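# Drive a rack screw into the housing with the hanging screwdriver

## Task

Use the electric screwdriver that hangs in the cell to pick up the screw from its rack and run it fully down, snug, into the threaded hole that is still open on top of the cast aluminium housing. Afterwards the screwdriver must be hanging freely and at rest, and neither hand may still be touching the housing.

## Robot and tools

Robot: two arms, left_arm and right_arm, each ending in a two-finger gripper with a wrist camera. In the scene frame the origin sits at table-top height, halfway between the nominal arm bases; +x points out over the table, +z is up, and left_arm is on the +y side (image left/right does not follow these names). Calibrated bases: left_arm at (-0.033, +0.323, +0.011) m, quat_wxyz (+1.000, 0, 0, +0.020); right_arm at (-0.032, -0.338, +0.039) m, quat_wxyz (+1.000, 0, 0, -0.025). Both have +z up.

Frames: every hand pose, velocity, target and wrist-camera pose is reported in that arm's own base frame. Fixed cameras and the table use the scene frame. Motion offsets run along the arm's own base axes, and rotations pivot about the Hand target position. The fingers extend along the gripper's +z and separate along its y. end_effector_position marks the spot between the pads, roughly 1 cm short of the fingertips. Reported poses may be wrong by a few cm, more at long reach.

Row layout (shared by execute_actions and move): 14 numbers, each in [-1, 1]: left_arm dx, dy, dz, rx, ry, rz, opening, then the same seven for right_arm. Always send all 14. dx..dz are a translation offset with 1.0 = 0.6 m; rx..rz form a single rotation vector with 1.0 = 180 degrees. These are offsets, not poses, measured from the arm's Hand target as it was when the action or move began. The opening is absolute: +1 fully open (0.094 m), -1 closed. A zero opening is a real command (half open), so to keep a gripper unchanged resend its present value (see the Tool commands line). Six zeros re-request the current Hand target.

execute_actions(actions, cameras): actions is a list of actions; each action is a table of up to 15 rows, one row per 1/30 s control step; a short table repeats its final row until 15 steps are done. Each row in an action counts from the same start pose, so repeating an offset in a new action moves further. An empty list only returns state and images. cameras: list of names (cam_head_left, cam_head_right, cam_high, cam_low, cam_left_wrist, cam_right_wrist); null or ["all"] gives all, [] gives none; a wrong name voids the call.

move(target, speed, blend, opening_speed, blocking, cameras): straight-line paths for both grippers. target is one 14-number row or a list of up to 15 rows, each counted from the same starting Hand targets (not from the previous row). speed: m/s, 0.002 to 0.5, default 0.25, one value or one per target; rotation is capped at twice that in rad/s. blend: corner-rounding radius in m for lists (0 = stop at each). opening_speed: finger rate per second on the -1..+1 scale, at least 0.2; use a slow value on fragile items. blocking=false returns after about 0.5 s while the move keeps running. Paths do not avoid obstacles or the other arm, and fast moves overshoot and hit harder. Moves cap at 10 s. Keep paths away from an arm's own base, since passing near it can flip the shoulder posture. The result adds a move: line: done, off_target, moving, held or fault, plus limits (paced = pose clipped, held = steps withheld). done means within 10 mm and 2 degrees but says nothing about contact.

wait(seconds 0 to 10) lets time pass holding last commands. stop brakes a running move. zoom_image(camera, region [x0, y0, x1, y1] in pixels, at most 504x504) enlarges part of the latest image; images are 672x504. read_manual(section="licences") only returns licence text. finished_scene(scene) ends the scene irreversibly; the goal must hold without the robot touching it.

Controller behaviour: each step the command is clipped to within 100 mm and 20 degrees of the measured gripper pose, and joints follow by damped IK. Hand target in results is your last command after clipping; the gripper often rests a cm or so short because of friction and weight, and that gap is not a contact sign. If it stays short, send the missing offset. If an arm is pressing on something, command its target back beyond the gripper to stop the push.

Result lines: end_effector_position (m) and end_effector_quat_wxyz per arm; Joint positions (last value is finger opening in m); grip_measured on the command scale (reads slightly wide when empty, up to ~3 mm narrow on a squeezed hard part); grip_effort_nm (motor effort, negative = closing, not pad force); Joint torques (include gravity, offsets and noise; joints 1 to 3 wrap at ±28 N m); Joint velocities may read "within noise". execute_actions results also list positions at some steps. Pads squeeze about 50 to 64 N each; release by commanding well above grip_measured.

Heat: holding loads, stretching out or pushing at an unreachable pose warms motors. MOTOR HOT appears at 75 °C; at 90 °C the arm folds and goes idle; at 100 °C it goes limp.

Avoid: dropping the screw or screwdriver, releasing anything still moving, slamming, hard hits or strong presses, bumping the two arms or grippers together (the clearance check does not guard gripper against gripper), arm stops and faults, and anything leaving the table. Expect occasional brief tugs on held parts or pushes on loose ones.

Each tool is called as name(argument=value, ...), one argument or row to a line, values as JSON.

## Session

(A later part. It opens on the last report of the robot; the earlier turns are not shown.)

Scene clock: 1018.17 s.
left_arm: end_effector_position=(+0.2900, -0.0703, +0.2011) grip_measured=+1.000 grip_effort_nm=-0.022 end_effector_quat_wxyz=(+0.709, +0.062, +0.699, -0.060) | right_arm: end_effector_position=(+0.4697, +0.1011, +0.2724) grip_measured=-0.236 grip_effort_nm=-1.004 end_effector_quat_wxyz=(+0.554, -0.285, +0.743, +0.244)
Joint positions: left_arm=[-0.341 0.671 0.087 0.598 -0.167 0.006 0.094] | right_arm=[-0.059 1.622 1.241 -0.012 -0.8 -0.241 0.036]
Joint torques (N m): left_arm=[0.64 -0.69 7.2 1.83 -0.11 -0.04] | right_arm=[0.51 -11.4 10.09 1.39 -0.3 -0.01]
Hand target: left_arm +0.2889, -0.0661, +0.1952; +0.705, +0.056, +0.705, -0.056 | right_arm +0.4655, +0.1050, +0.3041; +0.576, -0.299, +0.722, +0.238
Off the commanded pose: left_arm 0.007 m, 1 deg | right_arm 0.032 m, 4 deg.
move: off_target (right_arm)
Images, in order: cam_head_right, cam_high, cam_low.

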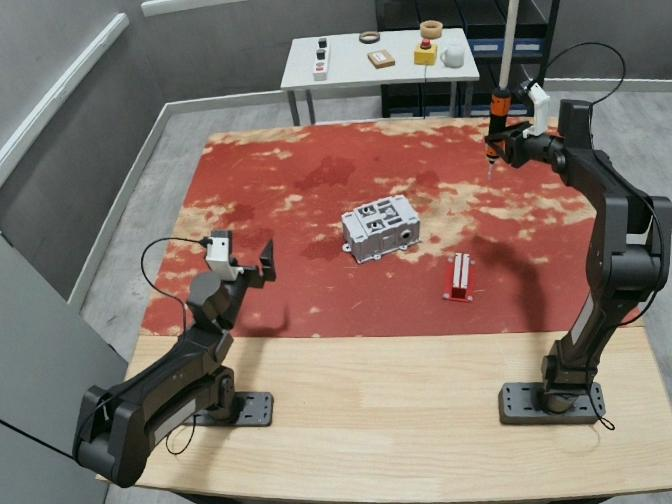

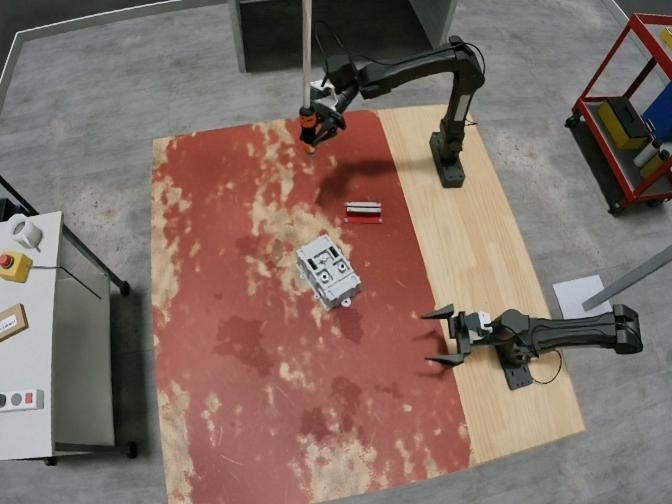

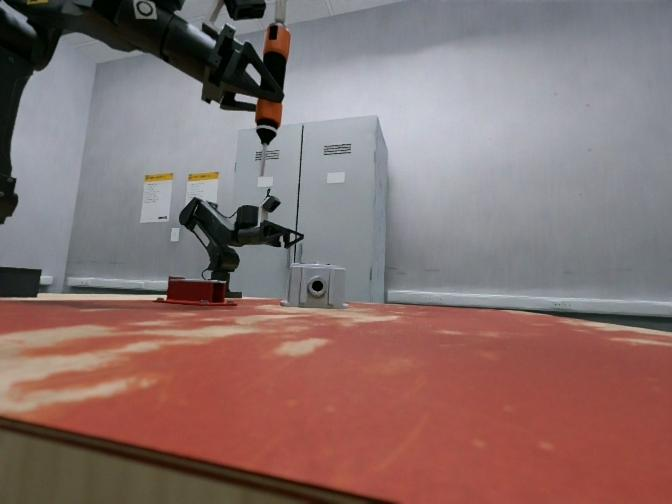

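move(
  target=[0,0,0,0,0,0,1,-0.004,-0.004,0.0,0.017,-0.017,0,-0.4],
  speed=0.05,
  cameras=["cam_low","cam_right_wrist","cam_high"],
)

Scene clock: 1032.57 s.
left_arm: end_effector_position=(+0.2900, -0.0703, +0.2010) grip_measured=+1.000 grip_effort_nm=-0.022 end_effector_quat_wxyz=(+0.709, +0.062, +0.700, -0.060) | right_arm: end_effector_position=(+0.4718, +0.1024, +0.2871) grip_measured=-0.236 grip_effort_nm=-1.013 end_effector_quat_wxyz=(+0.586, -0.282, +0.717, +0.251)
Joint positions: left_arm=[-0.341 0.671 0.087 0.598 -0.167 0.006 0.094] | right_arm=[-0.062 1.615 1.204 0.134 -0.823 -0.176 0.036]
Joint torques (N m): left_arm=[0.64 -0.66 7.2 1.84 -0.11 -0.05] | right_arm=[-0.68 -11.75 5.61 1.66 -0.3 0.08]
Heat: left arm: 37 °C; right arm: 41 °C.
Hand target: left_arm +0.2889, -0.0661, +0.1952; +0.705, +0.056, +0.705, -0.056 | right_arm +0.4631, +0.1025, +0.3040; +0.603, -0.290, +0.700, +0.249
Off the commanded pose: left_arm 0.007 m, 1 deg | right_arm 0.019 m, 3 deg.
move: off_target (right_arm)
Images, in order: cam_high, cam_low, cam_right_wrist.

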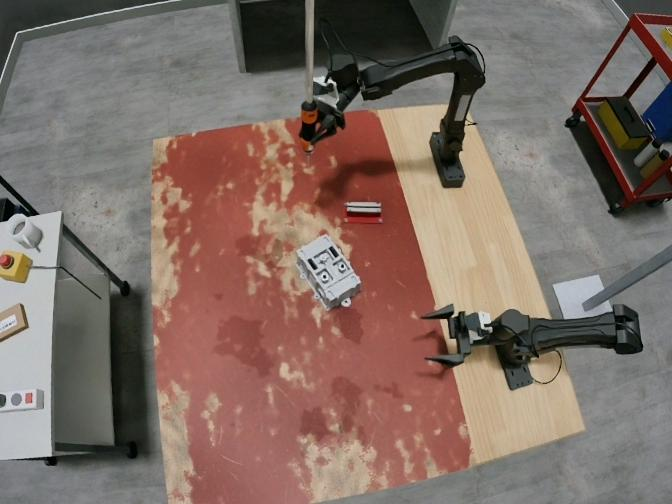

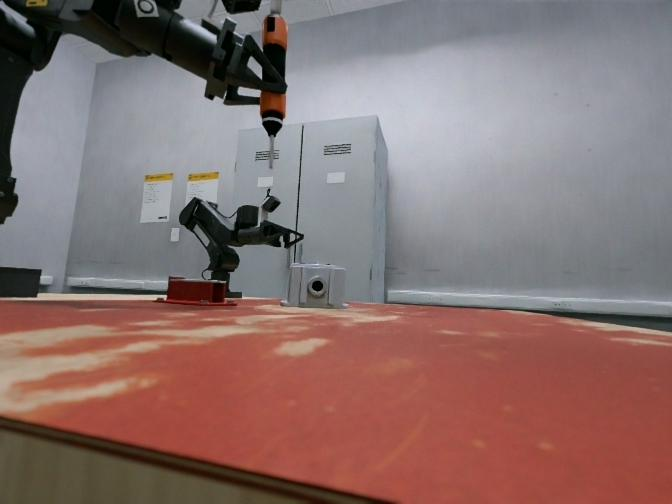

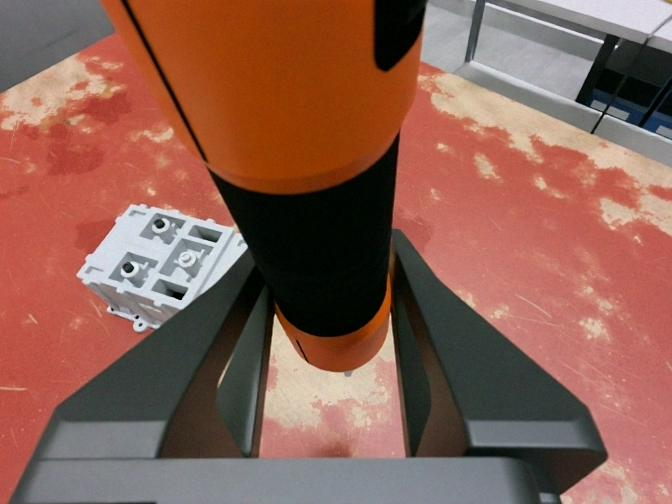

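move(
  target=[0,0,0,0,0,0,1,-0.004,-0.01,-0.04,0,0,0,-0.4],
  speed=0.05,
  cameras=["cam_low","cam_right_wrist","cam_high"],
)

Scene clock: 1038.53 s.
left_arm: end_effector_position=(+0.2900, -0.0703, +0.2010) grip_measured=+1.000 grip_effort_nm=-0.032 end_effector_quat_wxyz=(+0.709, +0.062, +0.700, -0.060) | right_arm: end_effector_position=(+0.4672, +0.0966, +0.2680) grip_measured=-0.236 grip_effort_nm=-1.009 end_effector_quat_wxyz=(+0.590, -0.281, +0.714, +0.252)
Joint positions: left_arm=[-0.341 0.671 0.087 0.598 -0.167 0.006 0.094] | right_arm=[-0.08 1.615 1.119 0.226 -0.841 -0.176 0.036]
Joint torques (N m): left_arm=[0.68 -0.66 7.21 1.82 -0.11 -0.06] | right_arm=[-0.68 -10.76 5.5 1.71 -0.33 -0.04]
Hand target: left_arm +0.2889, -0.0661, +0.1953; +0.705, +0.056, +0.705, -0.056 | right_arm +0.4607, +0.0966, +0.2801; +0.603, -0.290, +0.700, +0.249
Off the commanded pose: left_arm 0.007 m, 1 deg | right_arm 0.014 m, 2 deg.
move: off_target (right_arm)
Images, in order: cam_high, cam_low, cam_right_wrist.

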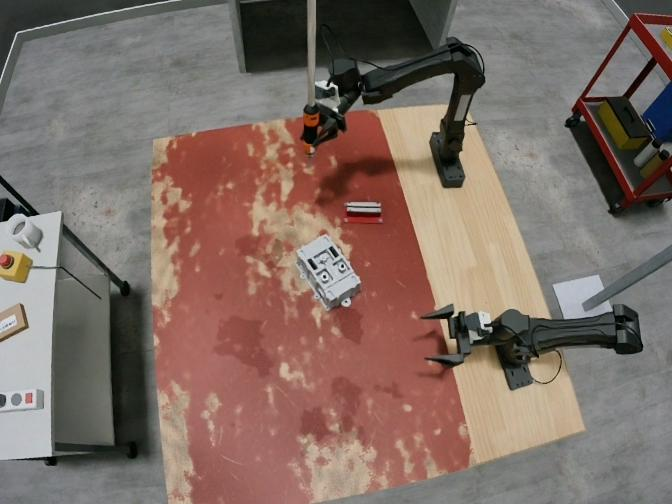

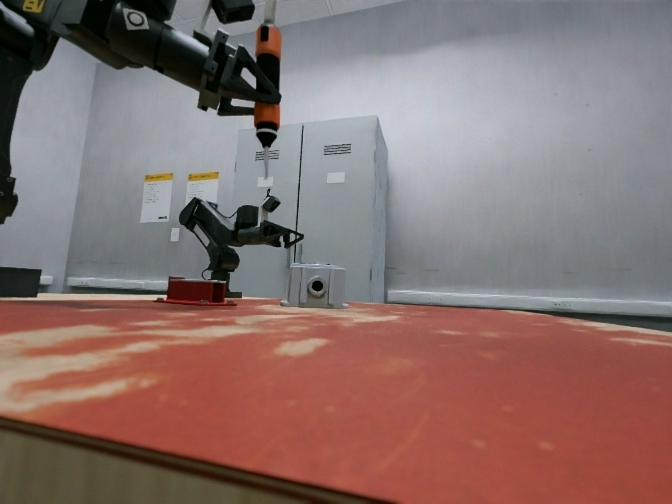

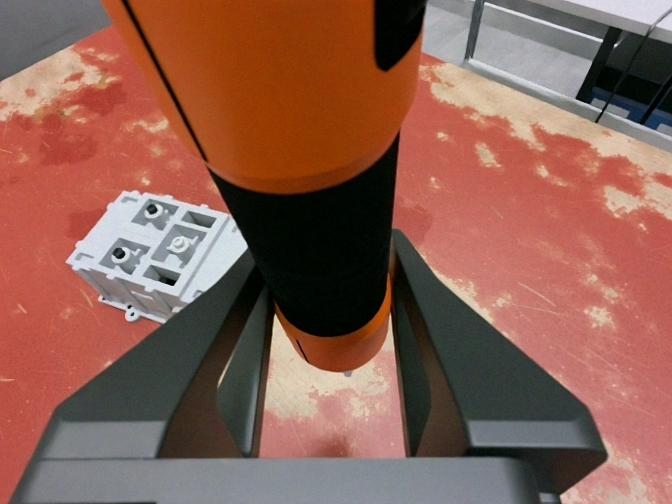

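move(
  target=[0,0,0,0,0,0,1,0,0,0,0,0,0,0.6],
  opening_speed=0.3,
  cameras=["cam_low","cam_right_wrist","cam_high"],
)

Scene clock: 1045.93 s.
left_arm: end_effector_position=(+0.2900, -0.0703, +0.2009) grip_measured=+1.000 grip_effort_nm=-0.022 end_effector_quat_wxyz=(+0.709, +0.062, +0.700, -0.060) | right_arm: end_effector_position=(+0.4672, +0.0968, +0.2684) grip_measured=+0.598 grip_effort_nm=0.129 end_effector_quat_wxyz=(+0.590, -0.282, +0.713, +0.252)
Joint positions: left_arm=[-0.341 0.671 0.087 0.597 -0.167 0.006 0.094] | right_arm=[-0.08 1.615 1.119 0.228 -0.843 -0.176 0.075]
Joint torques (N m): left_arm=[0.66 -0.66 7.2 1.83 -0.12 -0.05] | right_arm=[-0.75 -10.7 5.56 1.69 -0.28 -0.01]
Hand target: left_arm +0.2889, -0.0661, +0.1952; +0.705, +0.056, +0.705, -0.056 | right_arm +0.4607, +0.0966, +0.2801; +0.603, -0.290, +0.700, +0.249
Off the commanded pose: left_arm 0.007 m, 1 deg | right_arm 0.013 m, 2 deg.
move: off_target (right_arm)
Images, in order: cam_high, cam_low, cam_right_wrist.

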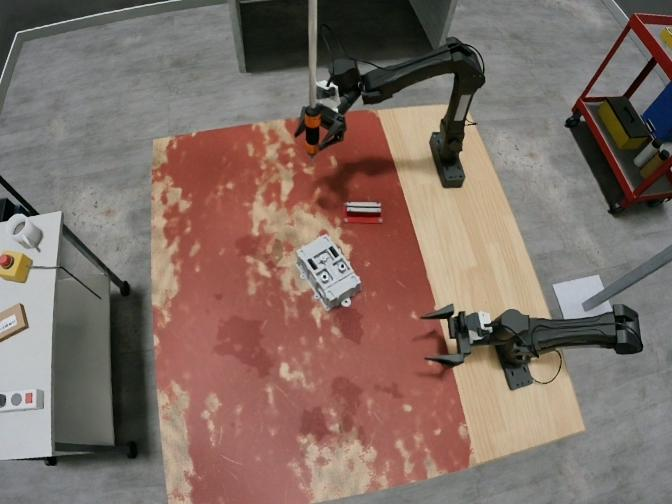

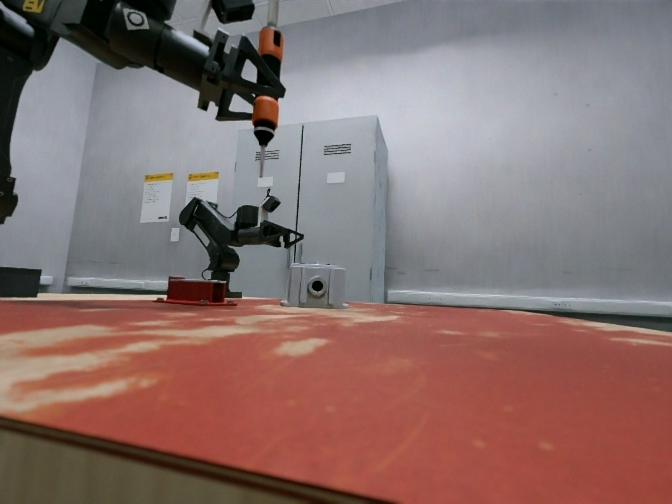

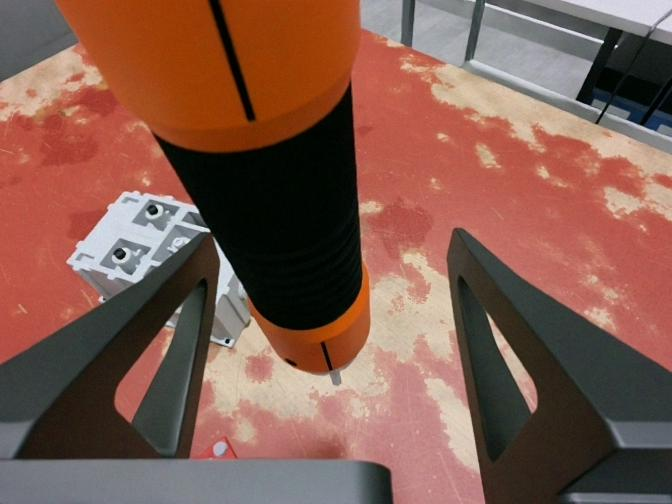

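move(
  target=[
    [0,0,0,0,0,0,1,0,0,0,0,0,0,1],
    [0,0,0,0,0,0,1,-0.19,-0.185,0.05,0,0,0,1],
  ],
  speed=0.08,
)

wait(
  seconds=2,
  cameras=["cam_low","cam_right_wrist"],
)

Scene clock: 1056.97 s.
left_arm: end_effector_position=(+0.2900, -0.0703, +0.2009) grip_measured=+1.000 grip_effort_nm=-0.032 end_effector_quat_wxyz=(+0.709, +0.062, +0.700, -0.060) | right_arm: end_effector_position=(+0.3502, -0.0162, +0.2889) grip_measured=+0.998 grip_effort_nm=0.125 end_effector_quat_wxyz=(+0.590, -0.272, +0.715, +0.258)
Joint positions: left_arm=[-0.341 0.671 0.087 0.597 -0.167 0.006 0.094] | right_arm=[-0.558 1.326 1.033 -0.344 -1.279 -0.568 0.094]
Joint torques (N m): left_arm=[0.68 -0.69 7.17 1.84 -0.12 -0.06] | right_arm=[-0.62 -6.87 9.7 1 -0.6 -0.08]
Hand target: left_arm +0.2889, -0.0661, +0.1952; +0.705, +0.056, +0.705, -0.056 | right_arm +0.3468, -0.0144, +0.3100; +0.603, -0.290, +0.700, +0.249
Off the commanded pose: left_arm 0.007 m, 1 deg | right_arm 0.022 m, 3 deg.
move: off_target (right_arm)

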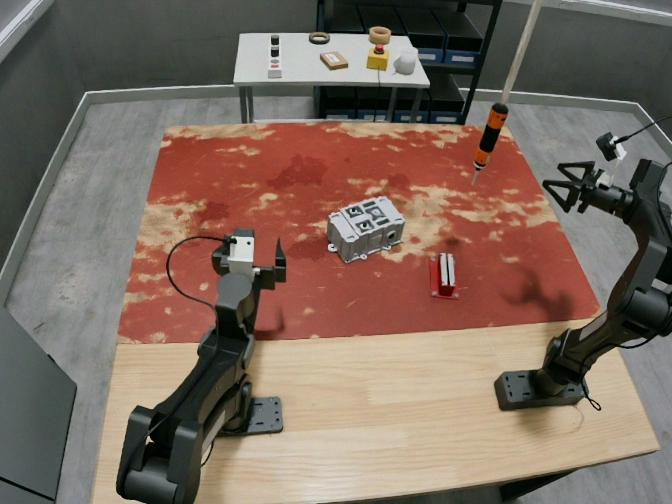

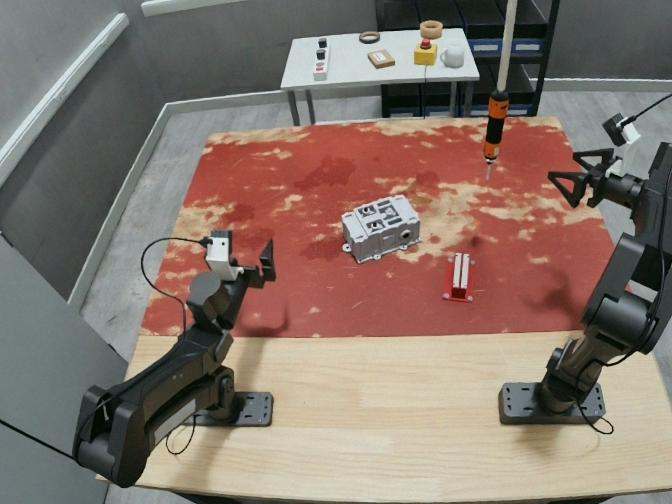

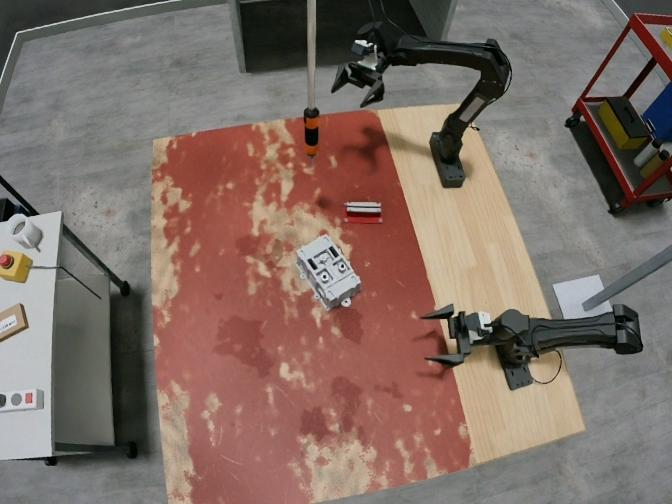

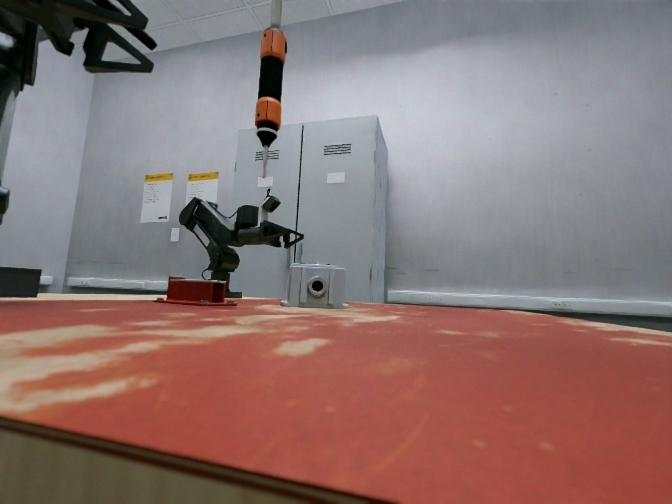

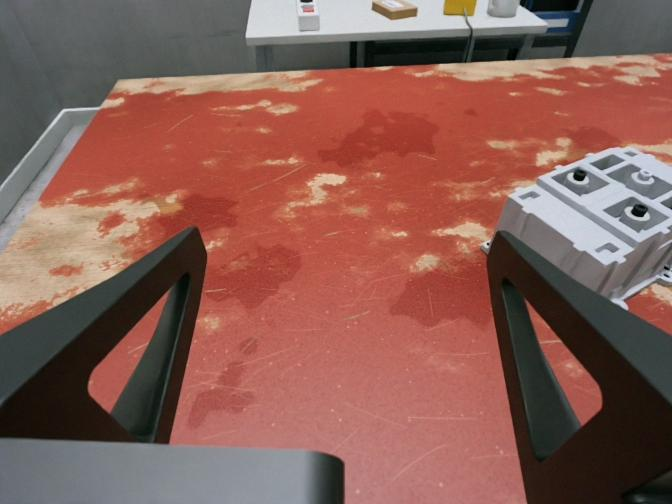

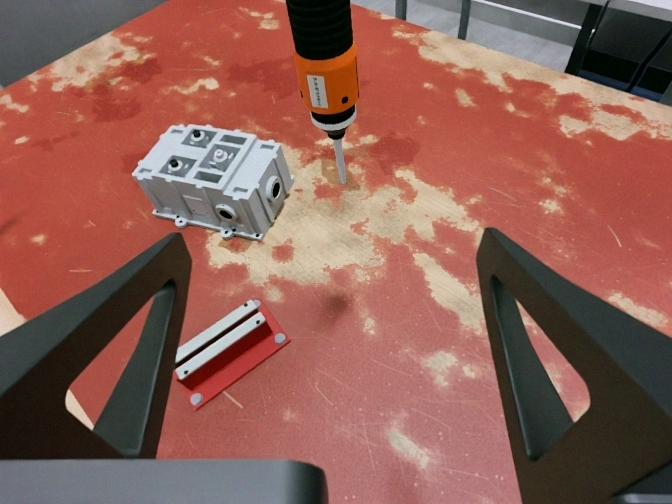

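Scene clock: 1058.97 s.
left_arm: end_effector_position=(+0.2900, -0.0703, +0.2009) grip_measured=+1.000 grip_effort_nm=-0.022 end_effector_quat_wxyz=(+0.709, +0.062, +0.700, -0.060) | right_arm: end_effector_position=(+0.3501, -0.0161, +0.2889) grip_measured=+0.998 grip_effort_nm=0.120 end_effector_quat_wxyz=(+0.590, -0.272, +0.715, +0.258)
Joint positions: left_arm=[-0.341 0.671 0.087 0.597 -0.167 0.006 0.094] | right_arm=[-0.558 1.326 1.033 -0.344 -1.279 -0.568 0.094]
Joint torques (N m): left_arm=[0.61 -0.64 7.19 1.83 -0.11 -0.05] | right_arm=[-0.46 -6.86 9.69 0.98 -0.56 -0.07]
Hand target: left_arm +0.2889, -0.0661, +0.1952; +0.705, +0.056, +0.705, -0.056 | right_arm +0.3468, -0.0144, +0.3100; +0.603, -0.290, +0.700, +0.249
Tool commands: left_gripper/opening=+1.0 right_gripper/opening=+1.0
Off the commanded pose: left_arm 0.007 m, 1 deg | right_arm 0.022 m, 3 deg.
wait: 2.00 s; at rest by 0.17 s
Images, in order: cam_low, cam_right_wrist.

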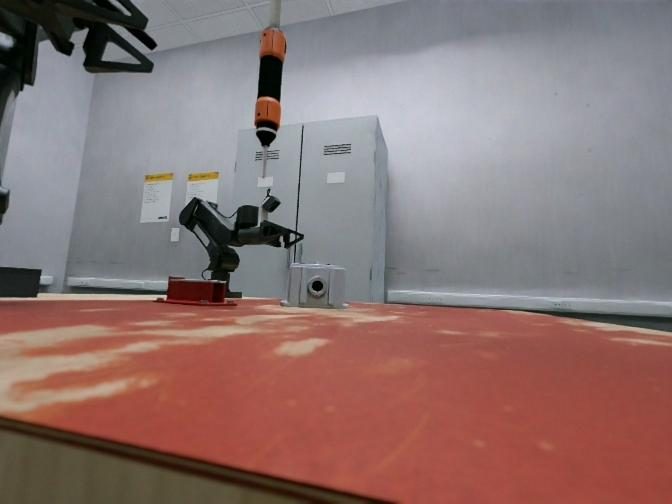

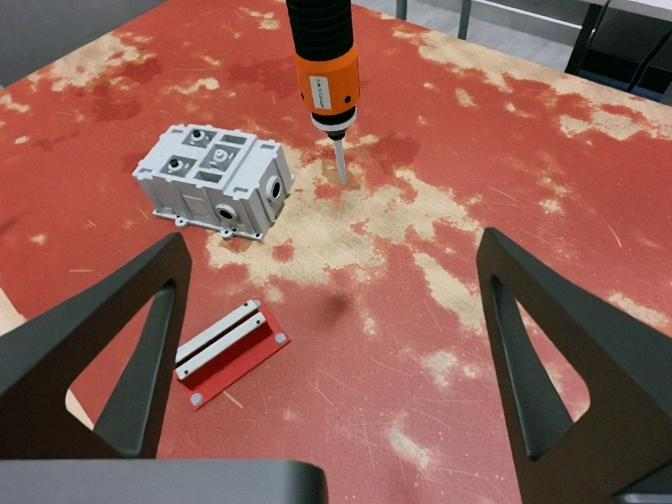

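Hanging freely and still. End scene.

finished_scene(
  scene=1,
)

The scene is finished: the task was done.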